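## Task

Put the cartridge marked with a broad purple stripe into the sealant gun. Seat it all the way forward in the cup of the front ring, with its nozzle sticking out through that ring. The plunger rod can only be drawn back while its small thumb plate, located just behind the handle, is held pushed toward the front of the gun. The loaded gun must end up resting on the table itself, not leaning on or lying on any other object. Then state that the job is finished.

## Robot and tools

ROBOT. Two arms, left_arm and right_arm (yam_ultra, six joints plus a two-finger gripper). Each base sits on a tilted plate, and both plates hang from one metal frame behind the arms; for the clearance check a plate and its half of the frame count as part of that arm. Calibrated base poses in the scene frame: left_arm (-0.038, +0.263, +0.105) m, quat_wxyz (+0.980, -0.154, +0.127, +0.019); right_arm (-0.001, -0.257, +0.105) m, quat_wxyz (+0.980, +0.152, +0.130, -0.005).

FRAME. Everything (hand positions, quaternions, targets) is in the scene frame: origin at table-top height, halfway between the nominal bases; +x points out over the table, +z up, and left_arm is on the +y side (arm names do not match image sides). Printed hand poses may be off by a few centimetres, more at long reach.

GRIPPER. Fingers extend along the gripper's +z axis and close along its y axis. end_effector_position is the point between the pads, roughly 1 cm back from the fingertips. Opening is a number from -1 (closed) to +1 (fully open, 0.094 m). grip_measured reports the finger gap on that same scale; empty it can read up to about 1.6 mm wide. On a hard part it reads a bit under the part's width; squeezing to about 0.05 below the first-contact reading (0.11 or more on small or round parts) gives full force, about 50 to 64 N per pad. To release, command well above grip_measured. Close slowly on anything fragile.

ROW FORMAT (shared by execute_actions and move). One row is 16 plain numbers, always for both arms: left_arm x, y, z, qw, qx, qy, qz, opening, then right_arm the same eight. x, y, z are an absolute target for end_effector_position in metres; the quaternion (w first) is an absolute target for end_effector_quat_wxyz; opening is on the -1..+1 scale. These are poses, not offsets. To keep an arm still, resend the exact position and quaternion from the latest result taken before it stopped, plus its desired opening. To keep an orientation, repeat one fixed quaternion in every row rather than copying the drifting reported one. A 0 opening is a real command, so resend the current opening to leave fingers alone.

execute_actions(actions, cameras). actions is a list of actions; each action is a list of up to 15 rows, one row per control step of 1/30 s; if fewer than 15 rows, the last row is held for the remainder. Each action is rejected for both arms if any target lies more than 0.6 m from that gripper's current position along any of the gripper's own axes; the first action is checked against the last reported state. An empty list just returns state and images. cameras picks images: omitted, null or ["all"] for all, [] for none; an unknown name voids the call.

move(target, speed, blend, opening_speed, blocking, cameras). target is one row or a list of up to 15 rows; grippers travel in straight lines, rotating the short way, all finishing together, capped at 10 s. speed in m/s, 0.002 to 0.5, default 0.25 (rotation up to twice that in rad/s), one value or one per target. blend in metres rounds corners at intermediate targets; 0 stops at each. opening_speed (0.2 or more per second) ramps the first target's openings; later targets' openings are applied after all arms stop there. blocking=false returns after about 0.5 s while the move continues; a new move replaces it. Paths do not avoid obstacles or the other arm; faster moves lag, stray and hit harder, and targets beyond a contact press harder. Keep paths away from an arm's own base. The result adds a move: line, e.g. done, off_target, moving, held or fault, plus limits (paced means the command was clipped, held means steps were withheld). Unnamed arms are done (within 10 mm and 2 degrees).

wait(seconds: 0 to 10) lets the scene run with last commands held. stop() brakes a running move. zoom_image(camera, region [x0, y0, x1, y1] pixels, top-left origin, at most 504 by 504) enlarges part of a camera's latest image. read_manual(section="licences") returns licence texts only. finished_scene(scene) ends the current scene, given its number; irreversible.

CAMERAS, all 896x504: cam_head_left, cam_head_right, cam_high, cam_low, cam_left_wrist, cam_right_wrist.

RESULTS. Each call reports per-arm pose, Joint positions (last value is finger gap in metres), Joint velocities ("within noise" when still), Joint torques (total drive output including gravity; first three wrap at ±28 N m), grip_measured, Hand target (where the arm is actually being sent after per-step clipping to 100 mm and 20 degrees, possibly short of your command), and Tool commands. Friction can leave a hand a centimetre or more off target with no contact.

AVOID. Dropping parts or releasing them while moving; anything leaving the table; fast impacts or very hard presses; the arms striking each other (can fail the scene); gripper-to-gripper contact, which the clearance check does not prevent. Occasional external tugs may disturb held or loose items. Motors heat under load, when stretched, or when pushing at unreachable poses: MOTOR HOT appears at 75 °C, at 90 °C the arm folds and goes idle, at 100 °C it drops. Motions near an arm's first joint axis can flip its shoulder posture.

Each tool is called after ">>>" by a JSON object that holds its "name" and its "arguments", one argument or row to a line.

## Session

>>> {"name": "execute_actions", "arguments": {
  "actions": []
}}

>>> {"name": "zoom_image", "arguments": {
  "camera": "cam_high",
  "region": [200, 100, 460, 480]
}}

>>> {"name": "zoom_image", "arguments": {
  "camera": "cam_high",
  "region": [440, 100, 740, 480]
}}

Scene clock: 0.00 s.
left_arm: end_effector_position=(+0.5790, +0.3218, +0.1273) grip_measured=+1.000 end_effector_quat_wxyz=(+0.259, +0.209, +0.943, -0.015) | right_arm: end_effector_position=(+0.2149, +0.0995, +0.1708) grip_measured=+1.000 end_effector_quat_wxyz=(+0.333, +0.032, +0.940, -0.065)
Joint positions: left_arm=[-0.032 2.174 2.063 -0.7 -0.114 0.591 0.094] | right_arm=[1.428 2.523 1.837 -1.293 0.984 1.613 0.094]
Joint velocities: within noise
Joint torques (N m): no reading
Motor temperatures (°C): left_arm=[22 22 22 20 20 20 19] | right_arm=[21 26 23 21 20 22 22]
Heat: left arm: 22 °C; right arm: 26 °C.
Hand target: left_arm +0.5794, +0.3182, +0.1305; +0.262, +0.211, +0.942, -0.018 | right_arm +0.2157, +0.1015, +0.1781; +0.341, +0.033, +0.938, -0.059
Tool commands: left_gripper/opening=+1.0 right_gripper/opening=+1.0

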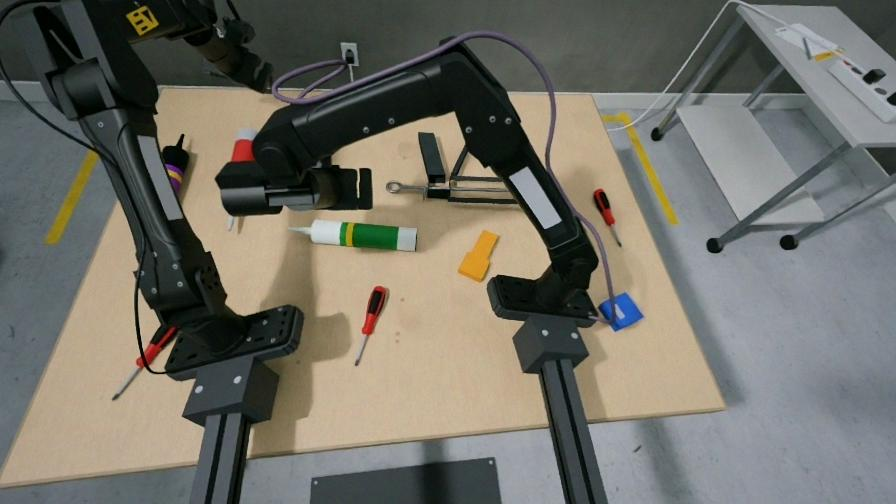

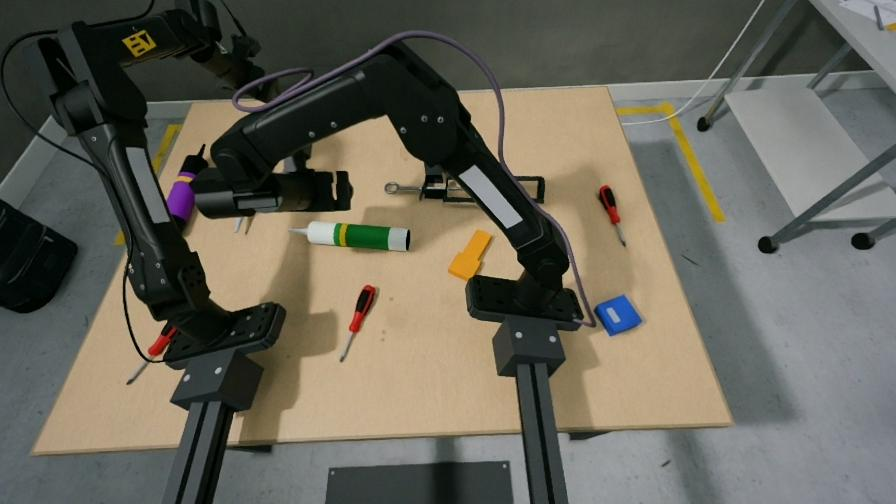

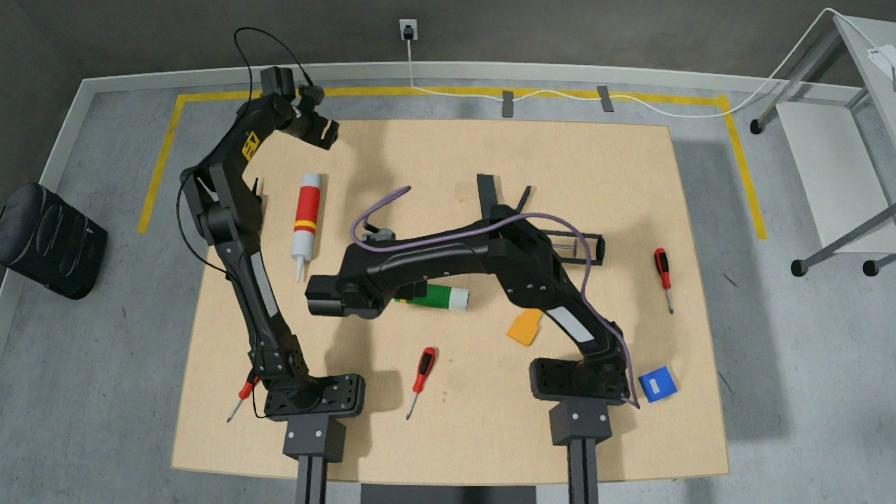

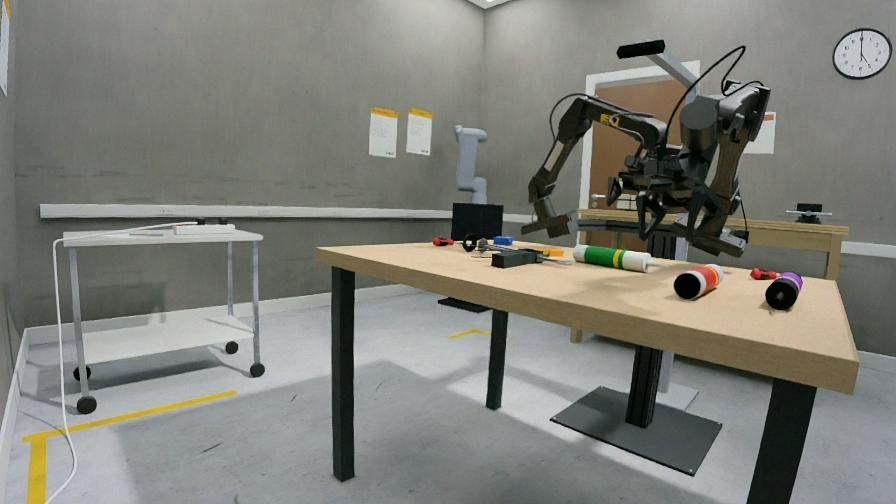

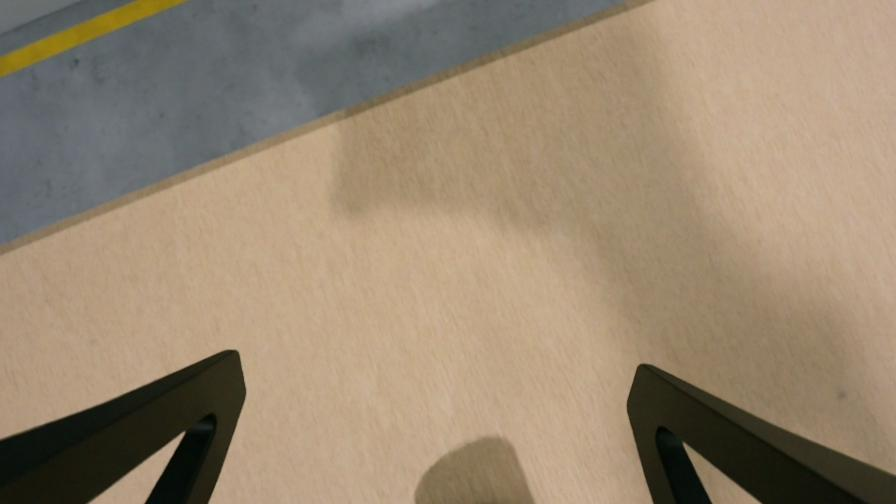

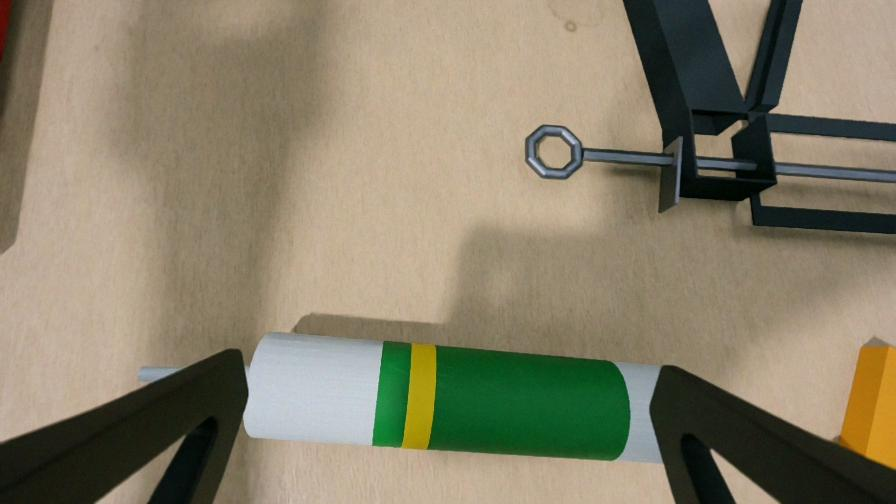

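Scaled by 1.326 from the camera's 896x504 image, which has a finer 1280x720 frame.

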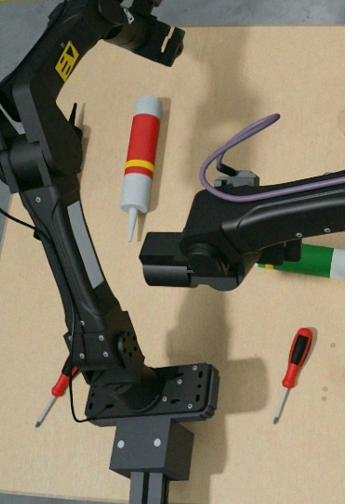

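Scaled by 1.326 from the camera's 896x504 image, which has a finer 1280x720 frame.

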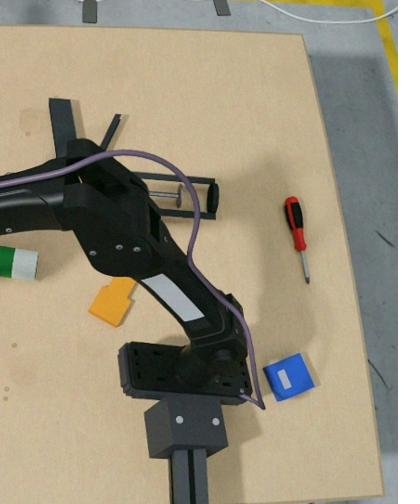

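>>> {"name": "move", "arguments": {
  "target": [
    [0.50,0.33,0.30,0.2198,0,0.9755,0,1,0.21,0.05,0.25,0.2198,0,0.9755,0,1],
    [0.22,0.42,0.32,0,0,1,0,0.5,0.20,-0.30,0.25,0.2198,0,0.9755,0,1]
  ],
  "speed": 0.2,
  "blend": [0.03,0]
}}

>>> {"name": "zoom_image", "arguments": {
  "camera": "cam_high",
  "region": [200, 100, 700, 480]
}}

Scene clock: 18.50 s.
left_arm: end_effector_position=(+0.2238, +0.4225, +0.3226) grip_measured=+0.502 end_effector_quat_wxyz=(+0.094, -0.004, +0.996, +0.014) | right_arm: end_effector_position=(+0.2011, -0.3003, +0.2527) grip_measured=+1.000 end_effector_quat_wxyz=(+0.219, +0.001, +0.976, -0.002)
Joint positions: left_arm=[0.096 1.11 1.617 -1.583 -0.266 0.22 0.071] | right_arm=[0.935 0.73 0.908 -1.502 0.731 0.759 0.094]
Joint velocities: within noise
Joint torques (N m): left_arm=[0.12 -5.23 3.88 0.56 0.16 0.12] | right_arm=[-0.32 0.92 4.42 0.95 0.15 -0.06]
Motor temperatures (°C): left_arm=[22 30 24 20 20 20 19] | right_arm=[21 28 25 21 21 22 22]
Heat: left arm: 30 °C; right arm: 28 °C.
Hand target: left_arm +0.2201, +0.4202, +0.3193; +0.088, +0.000, +0.996, +0.009 | right_arm +0.2000, -0.3000, +0.2501; +0.220, +0.000, +0.976, +0.000
Off the commanded pose: left_arm 0.005 m, 11 deg | right_arm 0.003 m, 0 deg.
joint sent to its limit (left arm) — joint 4 (wrist pitch), lower limit. The joint targets are off in orientation, not in position.
move: off_target (left_arm); target 2's new opening was sent with left_arm's hand 0.005 m and 11 deg from that target

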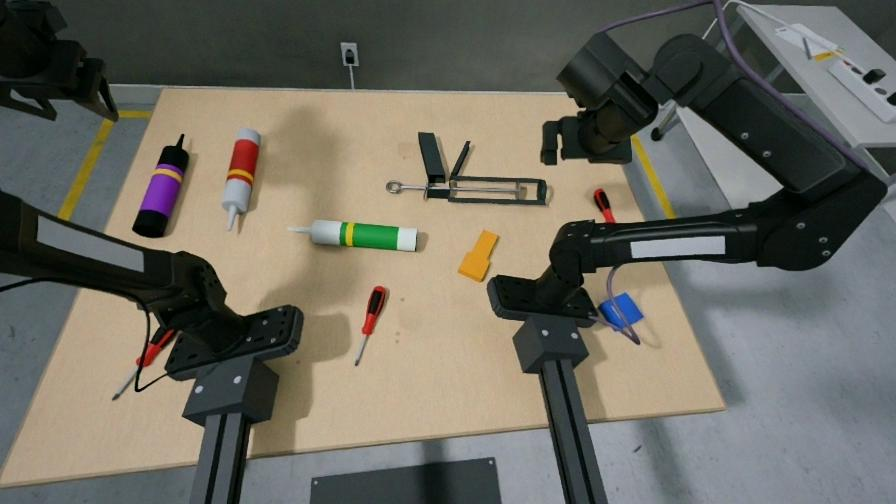

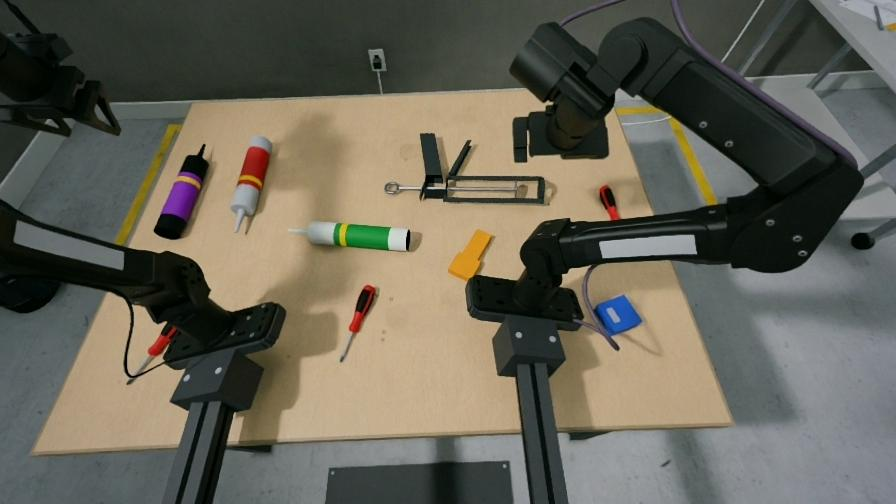

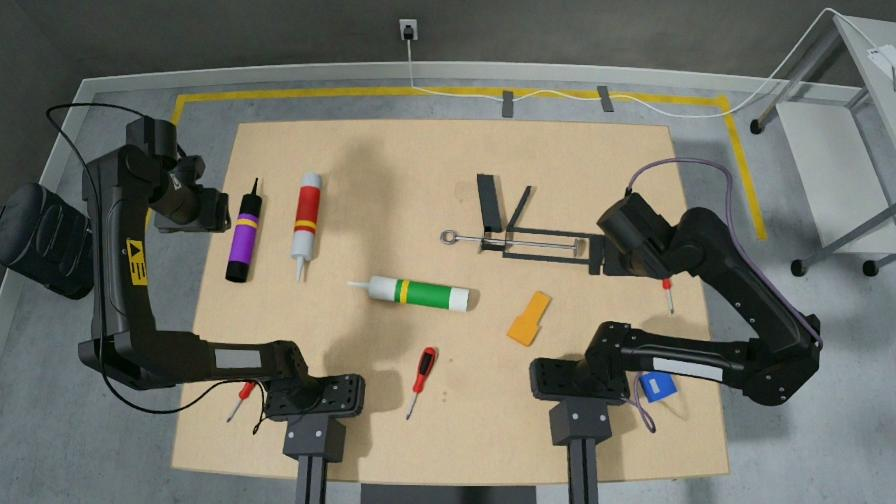

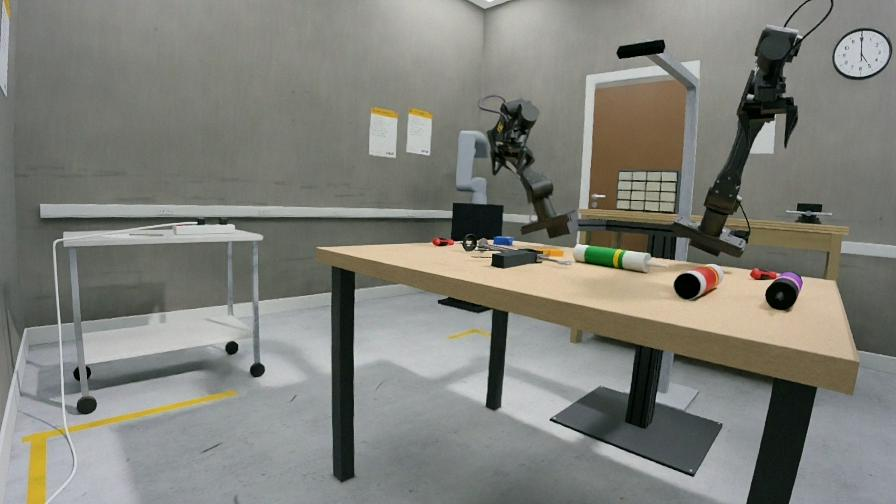

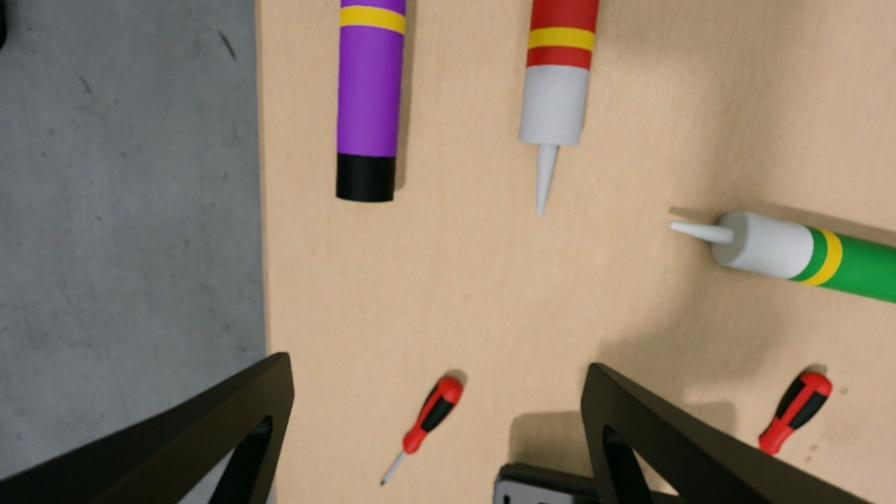

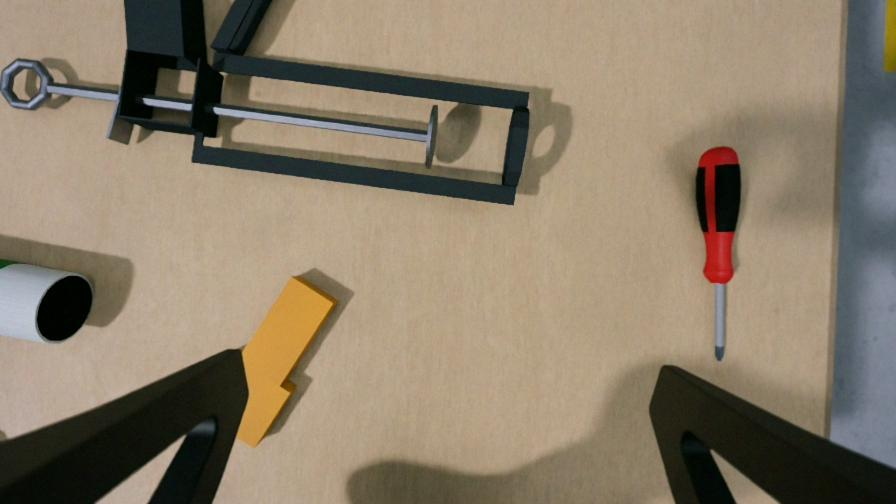

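Scaled by 1.008 from the camera's 896x504 image, which has a finer 1280x720 frame.

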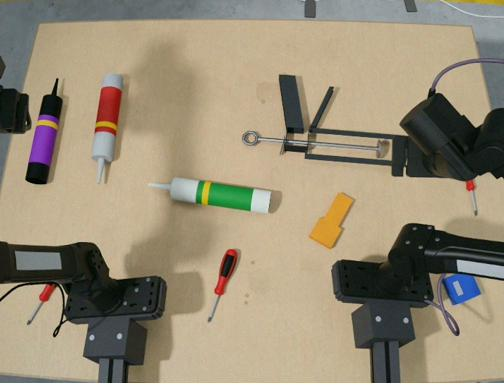

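>>> {"name": "move", "arguments": {
  "target": [
    [0.30,0.30,0.25,0.3132,0.6516,0.6024,-0.3388,0.3,0.25,-0.16,0.20,0.0,0.0393,0.9992,0,1],
    [0.345,0.075,0.075,0.3132,0.6516,0.6024,-0.3388,0.3,0.318,-0.10,0.13,0,0.0393,0.9992,0,1]
  ],
  "speed": 0.2,
  "blend": [0.03,0]
}}

Scene clock: 67.03 s.
left_arm: end_effector_position=(+0.3482, +0.0823, +0.0776) grip_measured=+0.302 end_effector_quat_wxyz=(+0.317, +0.652, +0.604, -0.331) | right_arm: end_effector_position=(+0.3086, -0.1074, +0.1276) grip_measured=+1.000 end_effector_quat_wxyz=(-0.008, +0.036, +0.999, -0.012)
Joint positions: left_arm=[-0.238 2.032 1.24 -0.484 0.592 1.468 0.061] | right_arm=[0.713 1.887 1.317 -1.032 0.409 0.787 0.094]
Joint velocities: within noise
Joint torques (N m): left_arm=[-5.18 -9.25 4.36 0.44 0.56 -0.12] | right_arm=[2.86 -5.9 8.7 0.35 -0.07 -0.05]
Motor temperatures (°C): left_arm=[22 24 23 20 21 20 19] | right_arm=[21 26 25 22 21 22 22]
Heat: left arm: 24 °C; right arm: 26 °C.
Hand target: left_arm +0.3449, +0.0751, +0.0751; +0.313, +0.652, +0.602, -0.339 | right_arm +0.3178, -0.1002, +0.1301; +0.000, +0.039, +0.999, +0.000
Off the commanded pose: left_arm 0.008 m, 1 deg | right_arm 0.012 m, 2 deg.
move: off_target (right_arm)

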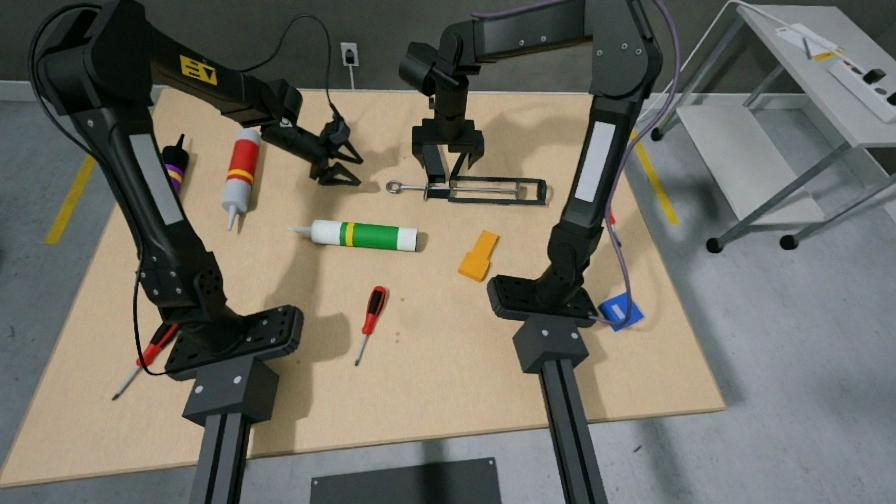

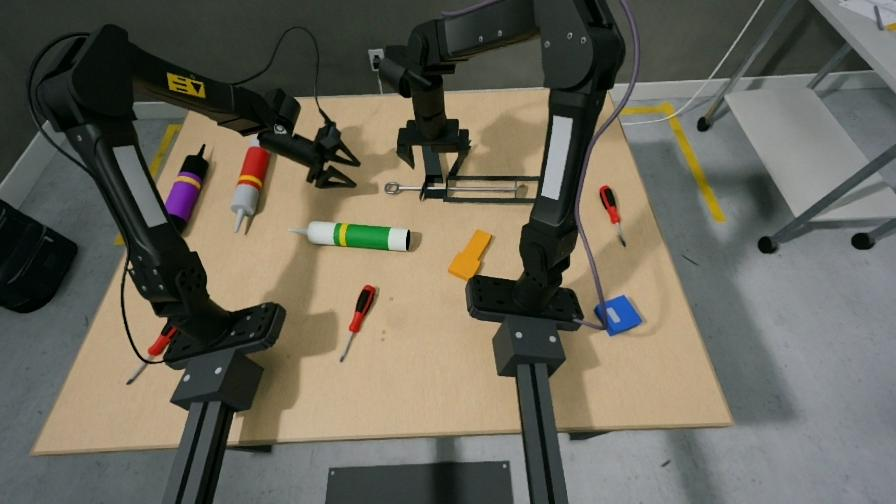

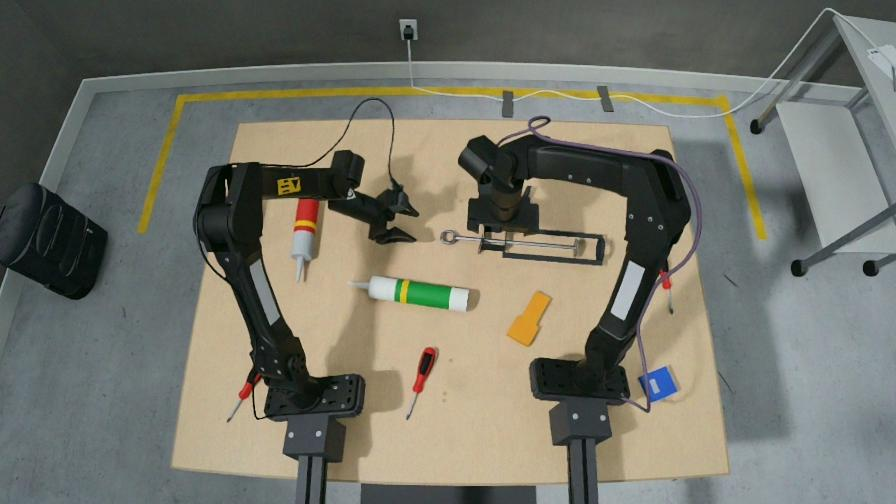

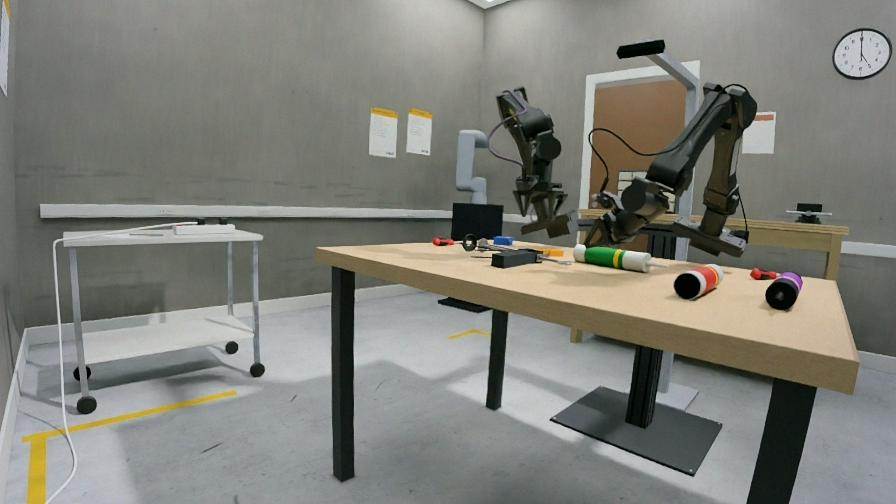

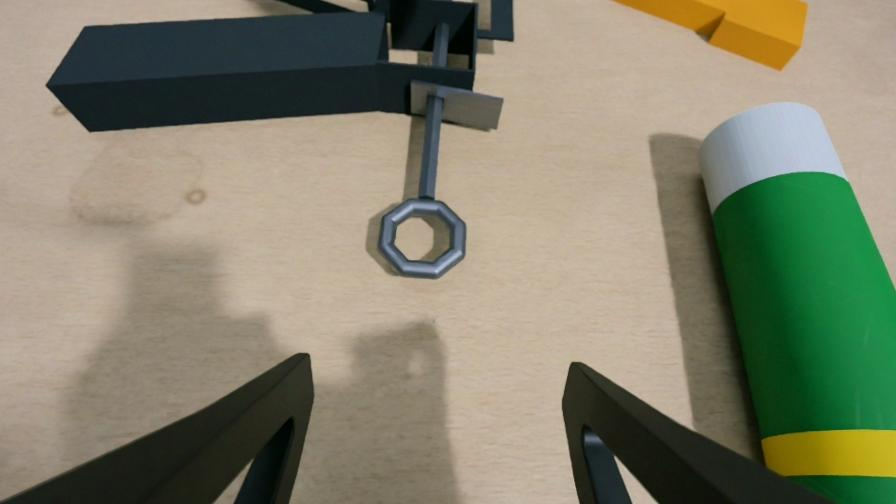

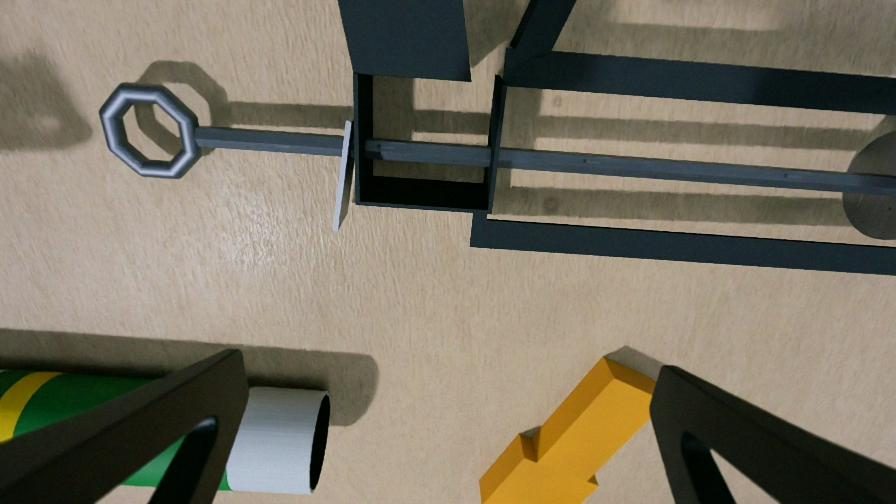

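>>> {"name": "move", "arguments": {
  "target": [
    [0.346,0.030,0.036,0.3132,0.6516,0.6024,-0.3388,0.3,0.322,-0.105,0.08,0,0.0393,0.9992,0,1]
  ],
  "speed": 0.1,
  "cameras": ["cam_left_wrist","cam_right_wrist"]
}}

Scene clock: 92.00 s.
left_arm: end_effector_position=(+0.3475, +0.0398, +0.0382) grip_measured=+0.302 end_effector_quat_wxyz=(+0.315, +0.650, +0.606, -0.333) | right_arm: end_effector_position=(+0.3272, -0.1067, +0.0869) grip_measured=+1.000 end_effector_quat_wxyz=(+0.007, +0.046, +0.999, +0.001)
Joint positions: left_arm=[-0.304 2.189 1.254 -0.303 0.571 1.388 0.061] | right_arm=[0.638 1.946 1.257 -0.838 0.409 0.708 0.094]
Joint velocities: within noise
Joint torques (N m): left_arm=[-6 -9.2 5.07 0.54 0.53 -0.12] | right_arm=[3.1 -6.41 4.08 0.45 -0.08 -0.08]
Motor temperatures (°C): left_arm=[23 25 23 20 21 20 19] | right_arm=[21 28 25 21 20 22 22]
Heat: left arm: 25 °C; right arm: 28 °C.
Hand target: left_arm +0.3458, +0.0302, +0.0362; +0.313, +0.652, +0.602, -0.339 | right_arm +0.3220, -0.1051, +0.0802; +0.000, +0.040, +0.999, +0.000
Off the commanded pose: left_arm 0.010 m, 1 deg | right_arm 0.009 m, 1 deg.
move: done
Images, in order (width x height): cam_left_wrist 896x504, cam_right_wrist 896x504.

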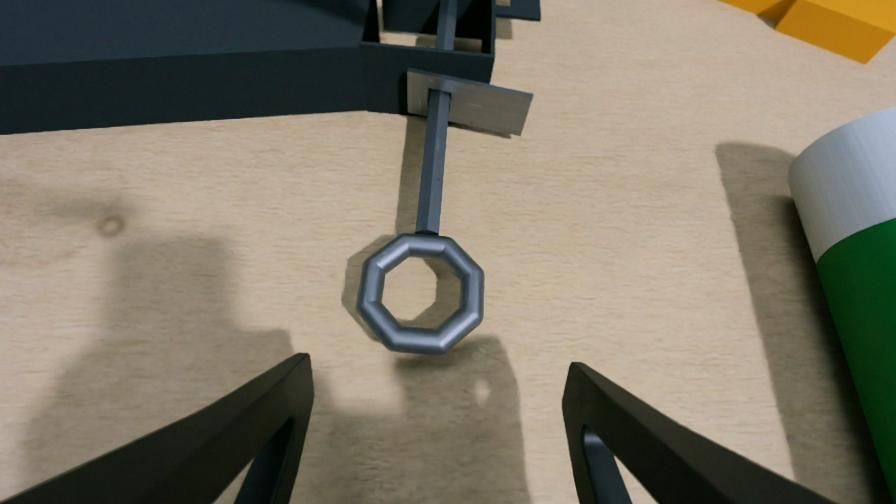

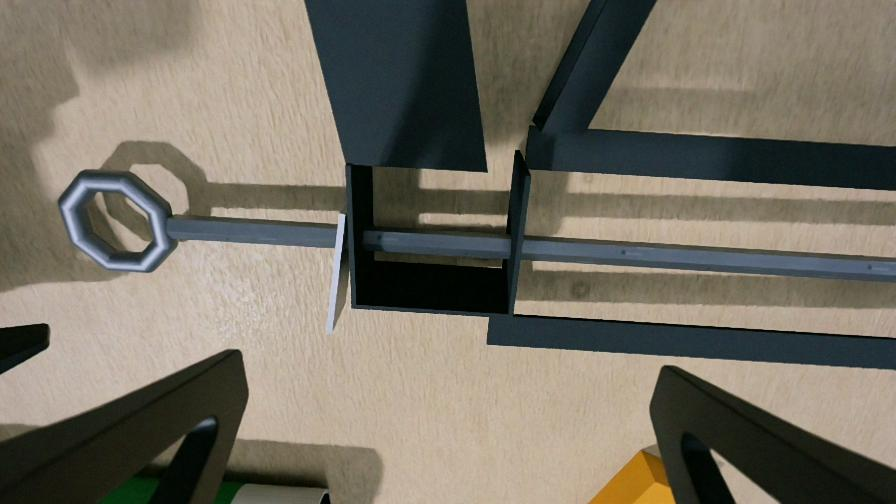

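>>> {"name": "move", "arguments": {
  "target": [
    [0.351,0.008,0.024,0.3132,0.6516,0.6024,-0.3388,0.3,0.3185,-0.101,0.06,0,0.0393,0.9992,0,1],
    [0.351,-0.010,0.015,0.3132,0.6516,0.6024,-0.3388,0.3,0.3185,-0.101,0.045,0,0.0393,0.9992,0,1]
  ],
  "speed": 0.06,
  "cameras": ["cam_left_wrist","cam_right_wrist"]
}}

Scene clock: 113.80 s.
left_arm: end_effector_position=(+0.3552, +0.0004, +0.0204) grip_measured=+0.302 end_effector_quat_wxyz=(+0.319, +0.650, +0.605, -0.332) | right_arm: end_effector_position=(+0.3245, -0.1019, +0.0525) grip_measured=+1.000 end_effector_quat_wxyz=(+0.008, +0.046, +0.999, +0.001)
Joint positions: left_arm=[-0.37 2.312 1.336 -0.216 0.551 1.315 0.061] | right_arm=[0.614 2.01 1.198 -0.702 0.408 0.68 0.094]
Joint velocities: within noise
Joint torques (N m): left_arm=[-6.35 -9.31 5.15 0.63 0.5 -0.13] | right_arm=[3.07 -6.43 3.67 0.45 -0.08 0]
Motor temperatures (°C): left_arm=[23 25 24 20 21 20 19] | right_arm=[21 28 24 22 20 22 22]
Heat: left arm: 25 °C; right arm: 28 °C.
Hand target: left_arm +0.3507, -0.0097, +0.0152; +0.313, +0.651, +0.602, -0.339 | right_arm +0.3183, -0.1012, +0.0451; +0.000, +0.039, +0.999, +0.000
Off the commanded pose: left_arm 0.012 m, 1 deg | right_arm 0.010 m, 1 deg.
move: off_target (left_arm)
Images, in order (width x height): cam_left_wrist 896x504, cam_right_wrist 896x504.

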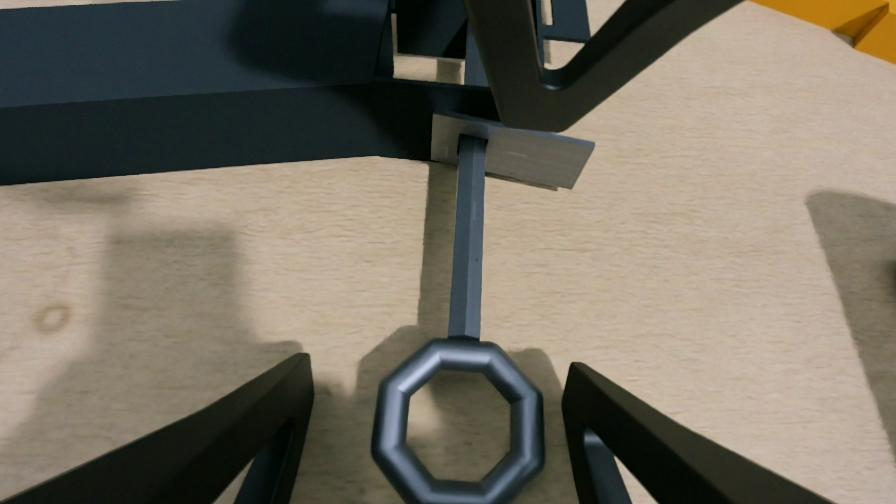

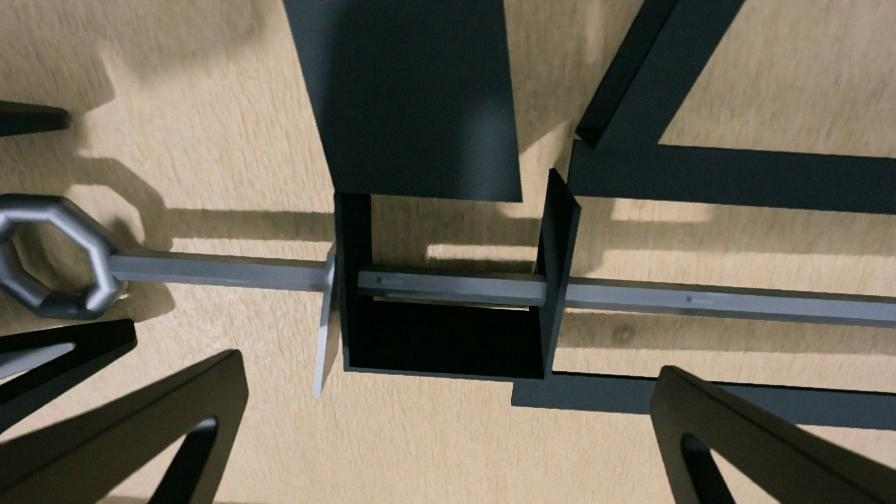

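>>> {"name": "move", "arguments": {
  "target": [
    [0.348,-0.008,0.015,0.3132,0.6516,0.6024,-0.3388,0.3,0.3185,-0.101,0.045,0,0.0393,0.9992,0,1],
    [0.348,-0.008,0.015,0.3132,0.6516,0.6024,-0.3388,-0.35,0.3185,-0.102,0.024,0,0.0393,0.9992,0,1]
  ],
  "speed": 0.05,
  "opening_speed": 0.6,
  "cameras": ["cam_left_wrist","cam_right_wrist"]
}}

Scene clock: 122.50 s.
left_arm: end_effector_position=(+0.3563, +0.0005, +0.0202) grip_measured=-0.258 end_effector_quat_wxyz=(+0.320, +0.650, +0.605, -0.330) | right_arm: end_effector_position=(+0.3248, -0.1027, +0.0312) grip_measured=+1.000 end_effector_quat_wxyz=(+0.008, +0.046, +0.999, +0.001)
Joint positions: left_arm=[-0.37 2.312 1.336 -0.212 0.548 1.315 0.035] | right_arm=[0.588 2.052 1.171 -0.622 0.407 0.652 0.094]
Joint velocities: within noise
Joint torques (N m): left_arm=[-6.13 -9.95 3.75 0.65 0.54 -0.09] | right_arm=[3.12 -6.58 3.45 0.44 -0.08 -0.05]
Motor temperatures (°C): left_arm=[24 25 24 20 21 20 19] | right_arm=[21 28 24 22 20 22 22]
Heat: left arm: 25 °C; right arm: 28 °C.
Hand target: left_arm +0.3478, -0.0077, +0.0151; +0.313, +0.652, +0.602, -0.339 | right_arm +0.3184, -0.1021, +0.0242; +0.000, +0.039, +0.999, +0.000
Off the commanded pose: left_arm 0.013 m, 1 deg | right_arm 0.010 m, 1 deg.
move: off_target (left_arm); target 2's new opening was sent with left_arm's hand 0.013 m and 1 deg from that target
Images, in order (width x height): cam_left_wrist 896x504, cam_right_wrist 896x504.

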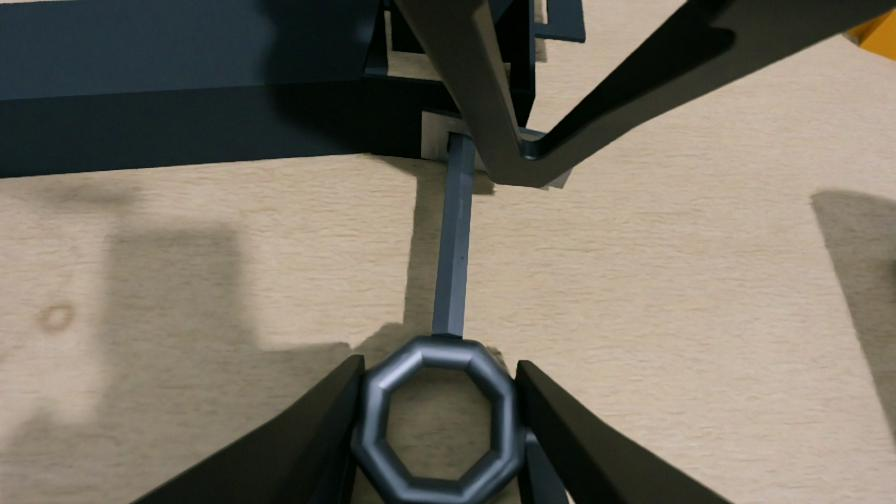

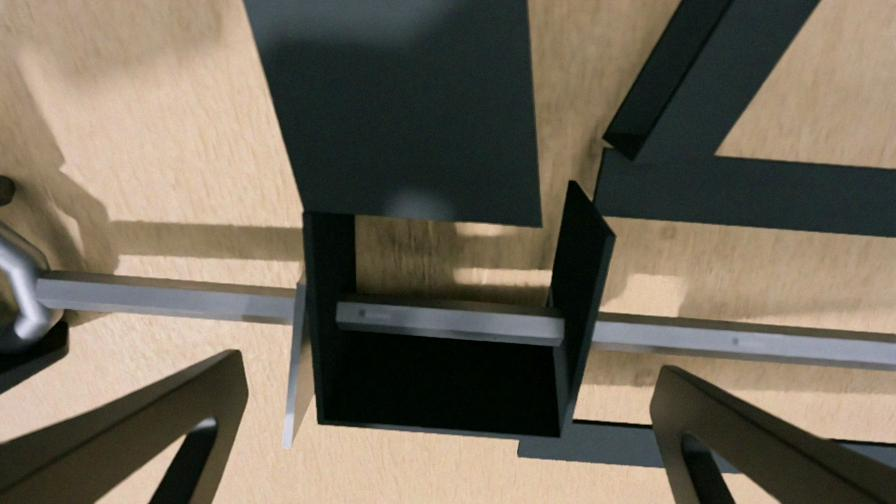

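>>> {"name": "move", "arguments": {
  "target": [
    [0.348,-0.008,0.015,0.3132,0.6516,0.6024,-0.3388,-0.35,0.3155,-0.102,0.022,0,0.0393,0.9992,0,1]
  ],
  "speed": 0.05,
  "cameras": ["cam_right_wrist"]
}}

Scene clock: 132.90 s.
left_arm: end_effector_position=(+0.3563, +0.0005, +0.0202) grip_measured=-0.259 end_effector_quat_wxyz=(+0.320, +0.650, +0.605, -0.330) | right_arm: end_effector_position=(+0.3222, -0.1033, +0.0288) grip_measured=+1.000 end_effector_quat_wxyz=(+0.007, +0.045, +0.999, +0.001)
Joint positions: left_arm=[-0.37 2.312 1.336 -0.212 0.548 1.315 0.035] | right_arm=[0.588 2.052 1.157 -0.61 0.407 0.651 0.094]
Joint velocities: within noise
Joint torques (N m): left_arm=[-6.15 -9.98 3.77 0.66 0.54 -0.08] | right_arm=[3.25 -6.6 3.3 0.45 -0.08 -0.02]
Motor temperatures (°C): left_arm=[24 25 23 21 21 20 20] | right_arm=[21 28 24 21 20 22 22]
Heat: left arm: 25 °C; right arm: 28 °C.
Hand target: left_arm +0.3478, -0.0077, +0.0151; +0.313, +0.652, +0.602, -0.339 | right_arm +0.3154, -0.1022, +0.0221; +0.000, +0.039, +0.999, +0.000
Off the commanded pose: left_arm 0.013 m, 1 deg | right_arm 0.010 m, 1 deg.
move: off_target (left_arm)
Images, in order (width x height): cam_right_wrist 896x504.

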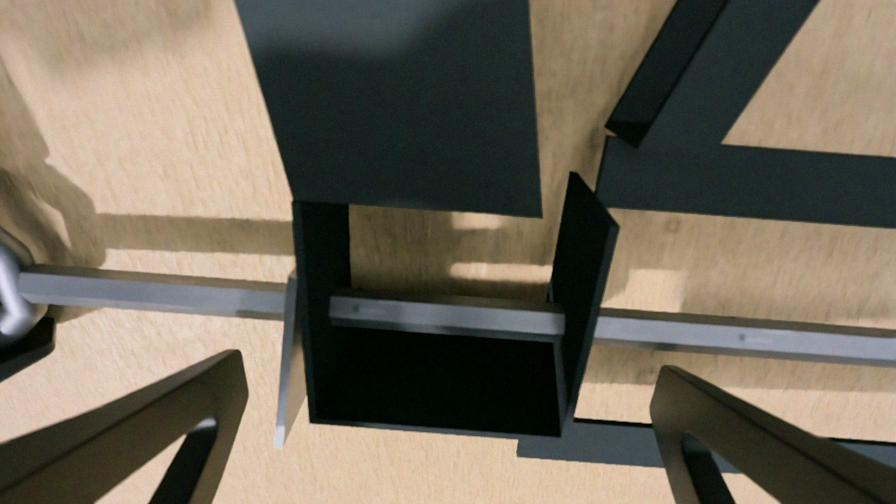

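Close the clamp.

>>> {"name": "move", "arguments": {
  "target": [
    [0.348,-0.008,0.015,0.3132,0.6516,0.6024,-0.3388,-0.35,0.3155,-0.102,0.022,0,0.0393,0.9992,0,0.08]
  ],
  "opening_speed": 0.4,
  "cameras": ["cam_right_wrist","cam_left_wrist"]
}}

Scene clock: 140.87 s.
left_arm: end_effector_position=(+0.3560, +0.0000, +0.0204) grip_measured=-0.259 end_effector_quat_wxyz=(+0.320, +0.650, +0.605, -0.330) | right_arm: end_effector_position=(+0.3234, -0.0995, +0.0287) grip_measured=+0.160 end_effector_quat_wxyz=(+0.007, +0.048, +0.999, +0.011)
Joint positions: left_arm=[-0.371 2.312 1.336 -0.212 0.548 1.315 0.035] | right_arm=[0.586 2.052 1.157 -0.597 0.39 0.65 0.054]
Joint velocities: within noise
Joint torques (N m): left_arm=[-6.06 -9.96 3.75 0.66 0.53 -0.09] | right_arm=[3.37 -6.61 3.36 0.31 0.09 -0.01]
Motor temperatures (°C): left_arm=[24 25 23 21 21 20 20] | right_arm=[22 28 24 22 20 22 22]
Heat: left arm: 25 °C; right arm: 28 °C.
Hand target: left_arm +0.3478, -0.0078, +0.0152; +0.313, +0.652, +0.602, -0.339 | right_arm +0.3155, -0.1021, +0.0221; +0.000, +0.039, +0.999, +0.000
Off the commanded pose: left_arm 0.013 m, 1 deg | right_arm 0.011 m, 2 deg.
move: off_target (left_arm, right_arm)
Images, in order (width x height): cam_left_wrist 896x504, cam_right_wrist 896x504.

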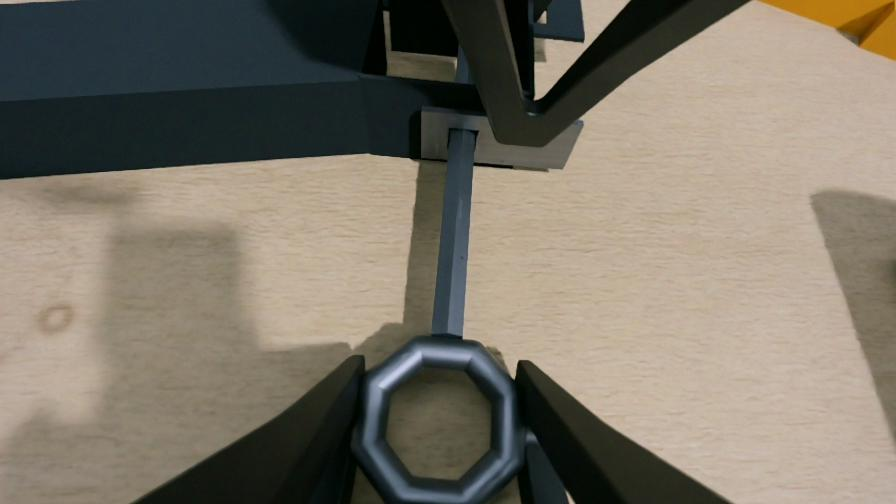

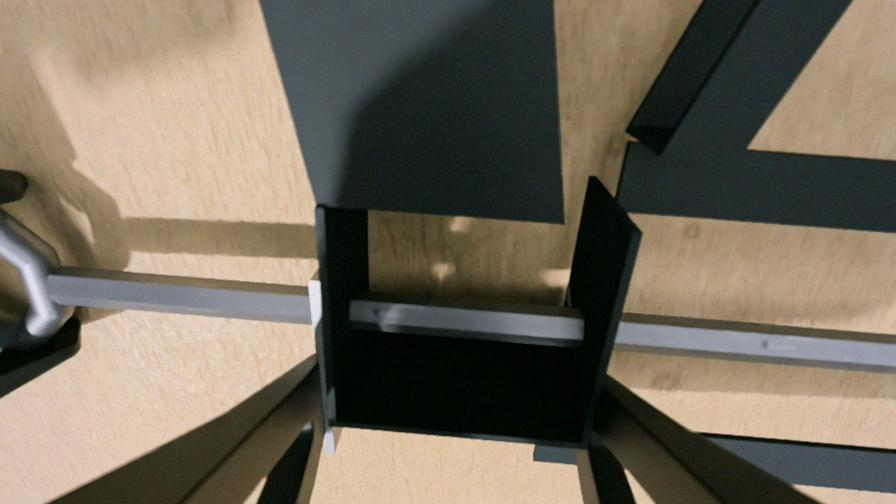

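>>> {"name": "move", "arguments": {
  "target": [
    [0.3485,0.030,0.015,0.3132,0.6516,0.6024,-0.3388,-0.35,0.3155,-0.102,0.022,0,0.0393,0.9992,0,0.08]
  ],
  "speed": 0.04,
  "cameras": ["cam_right_wrist","cam_left_wrist","cam_high"]
}}

Scene clock: 146.97 s.
left_arm: end_effector_position=(+0.3565, +0.0137, +0.0189) grip_measured=-0.260 end_effector_quat_wxyz=(+0.334, +0.648, +0.595, -0.339) | right_arm: end_effector_position=(+0.3231, -0.0988, +0.0287) grip_measured=+0.159 end_effector_quat_wxyz=(+0.006, +0.048, +0.999, +0.013)
Joint positions: left_arm=[-0.327 2.303 1.317 -0.215 0.599 1.371 0.035] | right_arm=[0.586 2.052 1.157 -0.596 0.386 0.65 0.054]
Joint velocities: within noise
Joint torques (N m): left_arm=[-2.54 -13.79 2.1 0.08 0.36 0.28] | right_arm=[3.37 -6.61 3.34 0.31 0.13 -0.01]
Motor temperatures (°C): left_arm=[24 26 23 21 21 20 20] | right_arm=[22 28 24 21 20 22 23]
Heat: left arm: 26 °C; right arm: 28 °C.
Hand target: left_arm +0.3485, +0.0293, +0.0149; +0.314, +0.651, +0.602, -0.339 | right_arm +0.3155, -0.1021, +0.0222; +0.000, +0.039, +0.999, +0.000
Off the commanded pose: left_arm 0.019 m, 3 deg | right_arm 0.011 m, 2 deg.
move: off_target (left_arm, right_arm)
Images, in order (width x height): cam_high 896x504, cam_left_wrist 896x504, cam_right_wrist 896x504.

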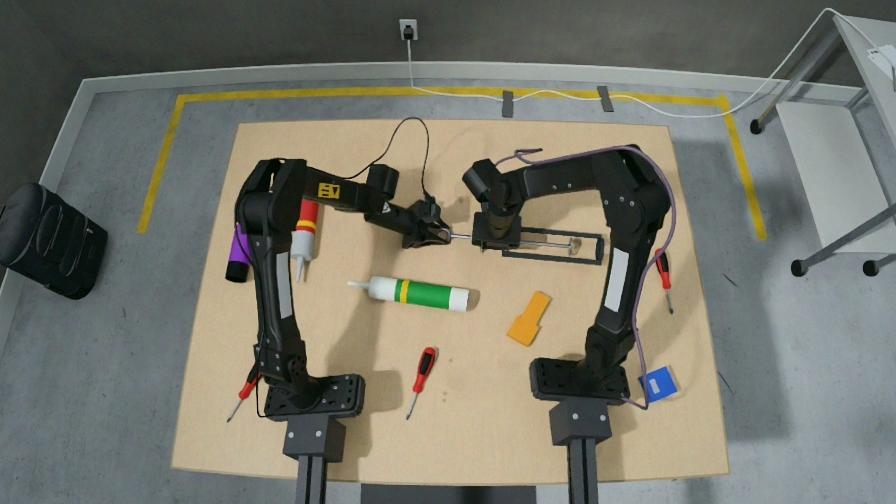

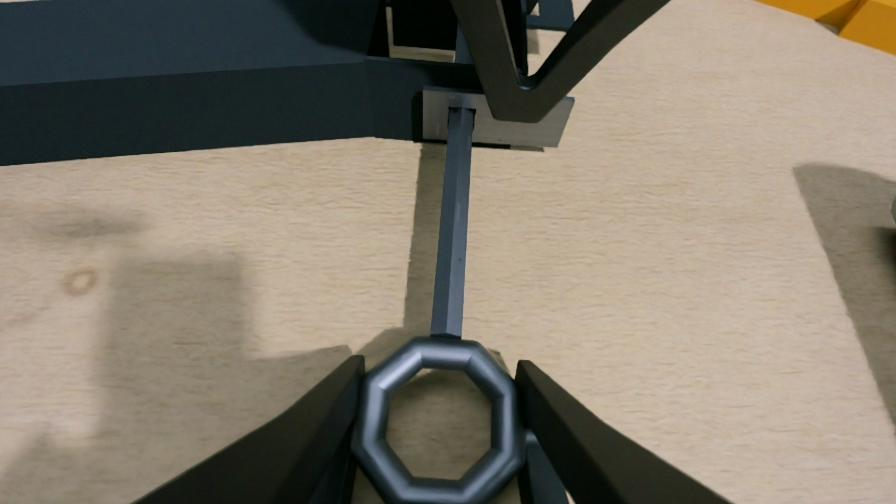

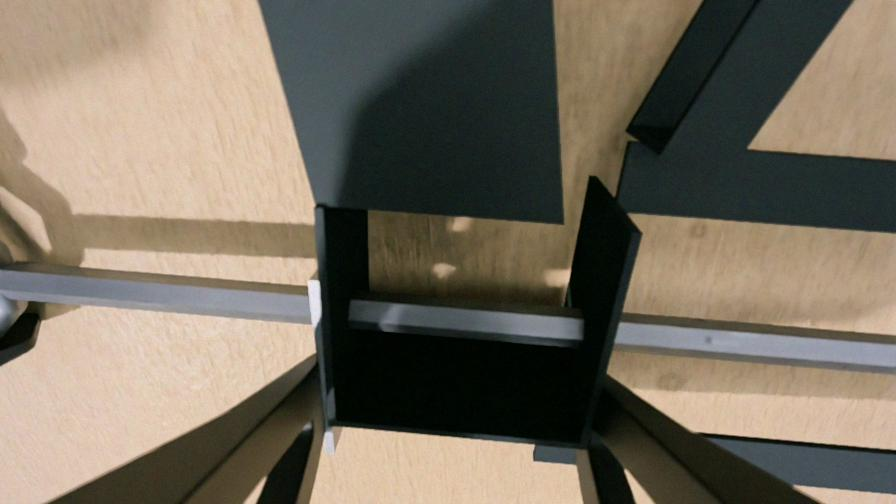

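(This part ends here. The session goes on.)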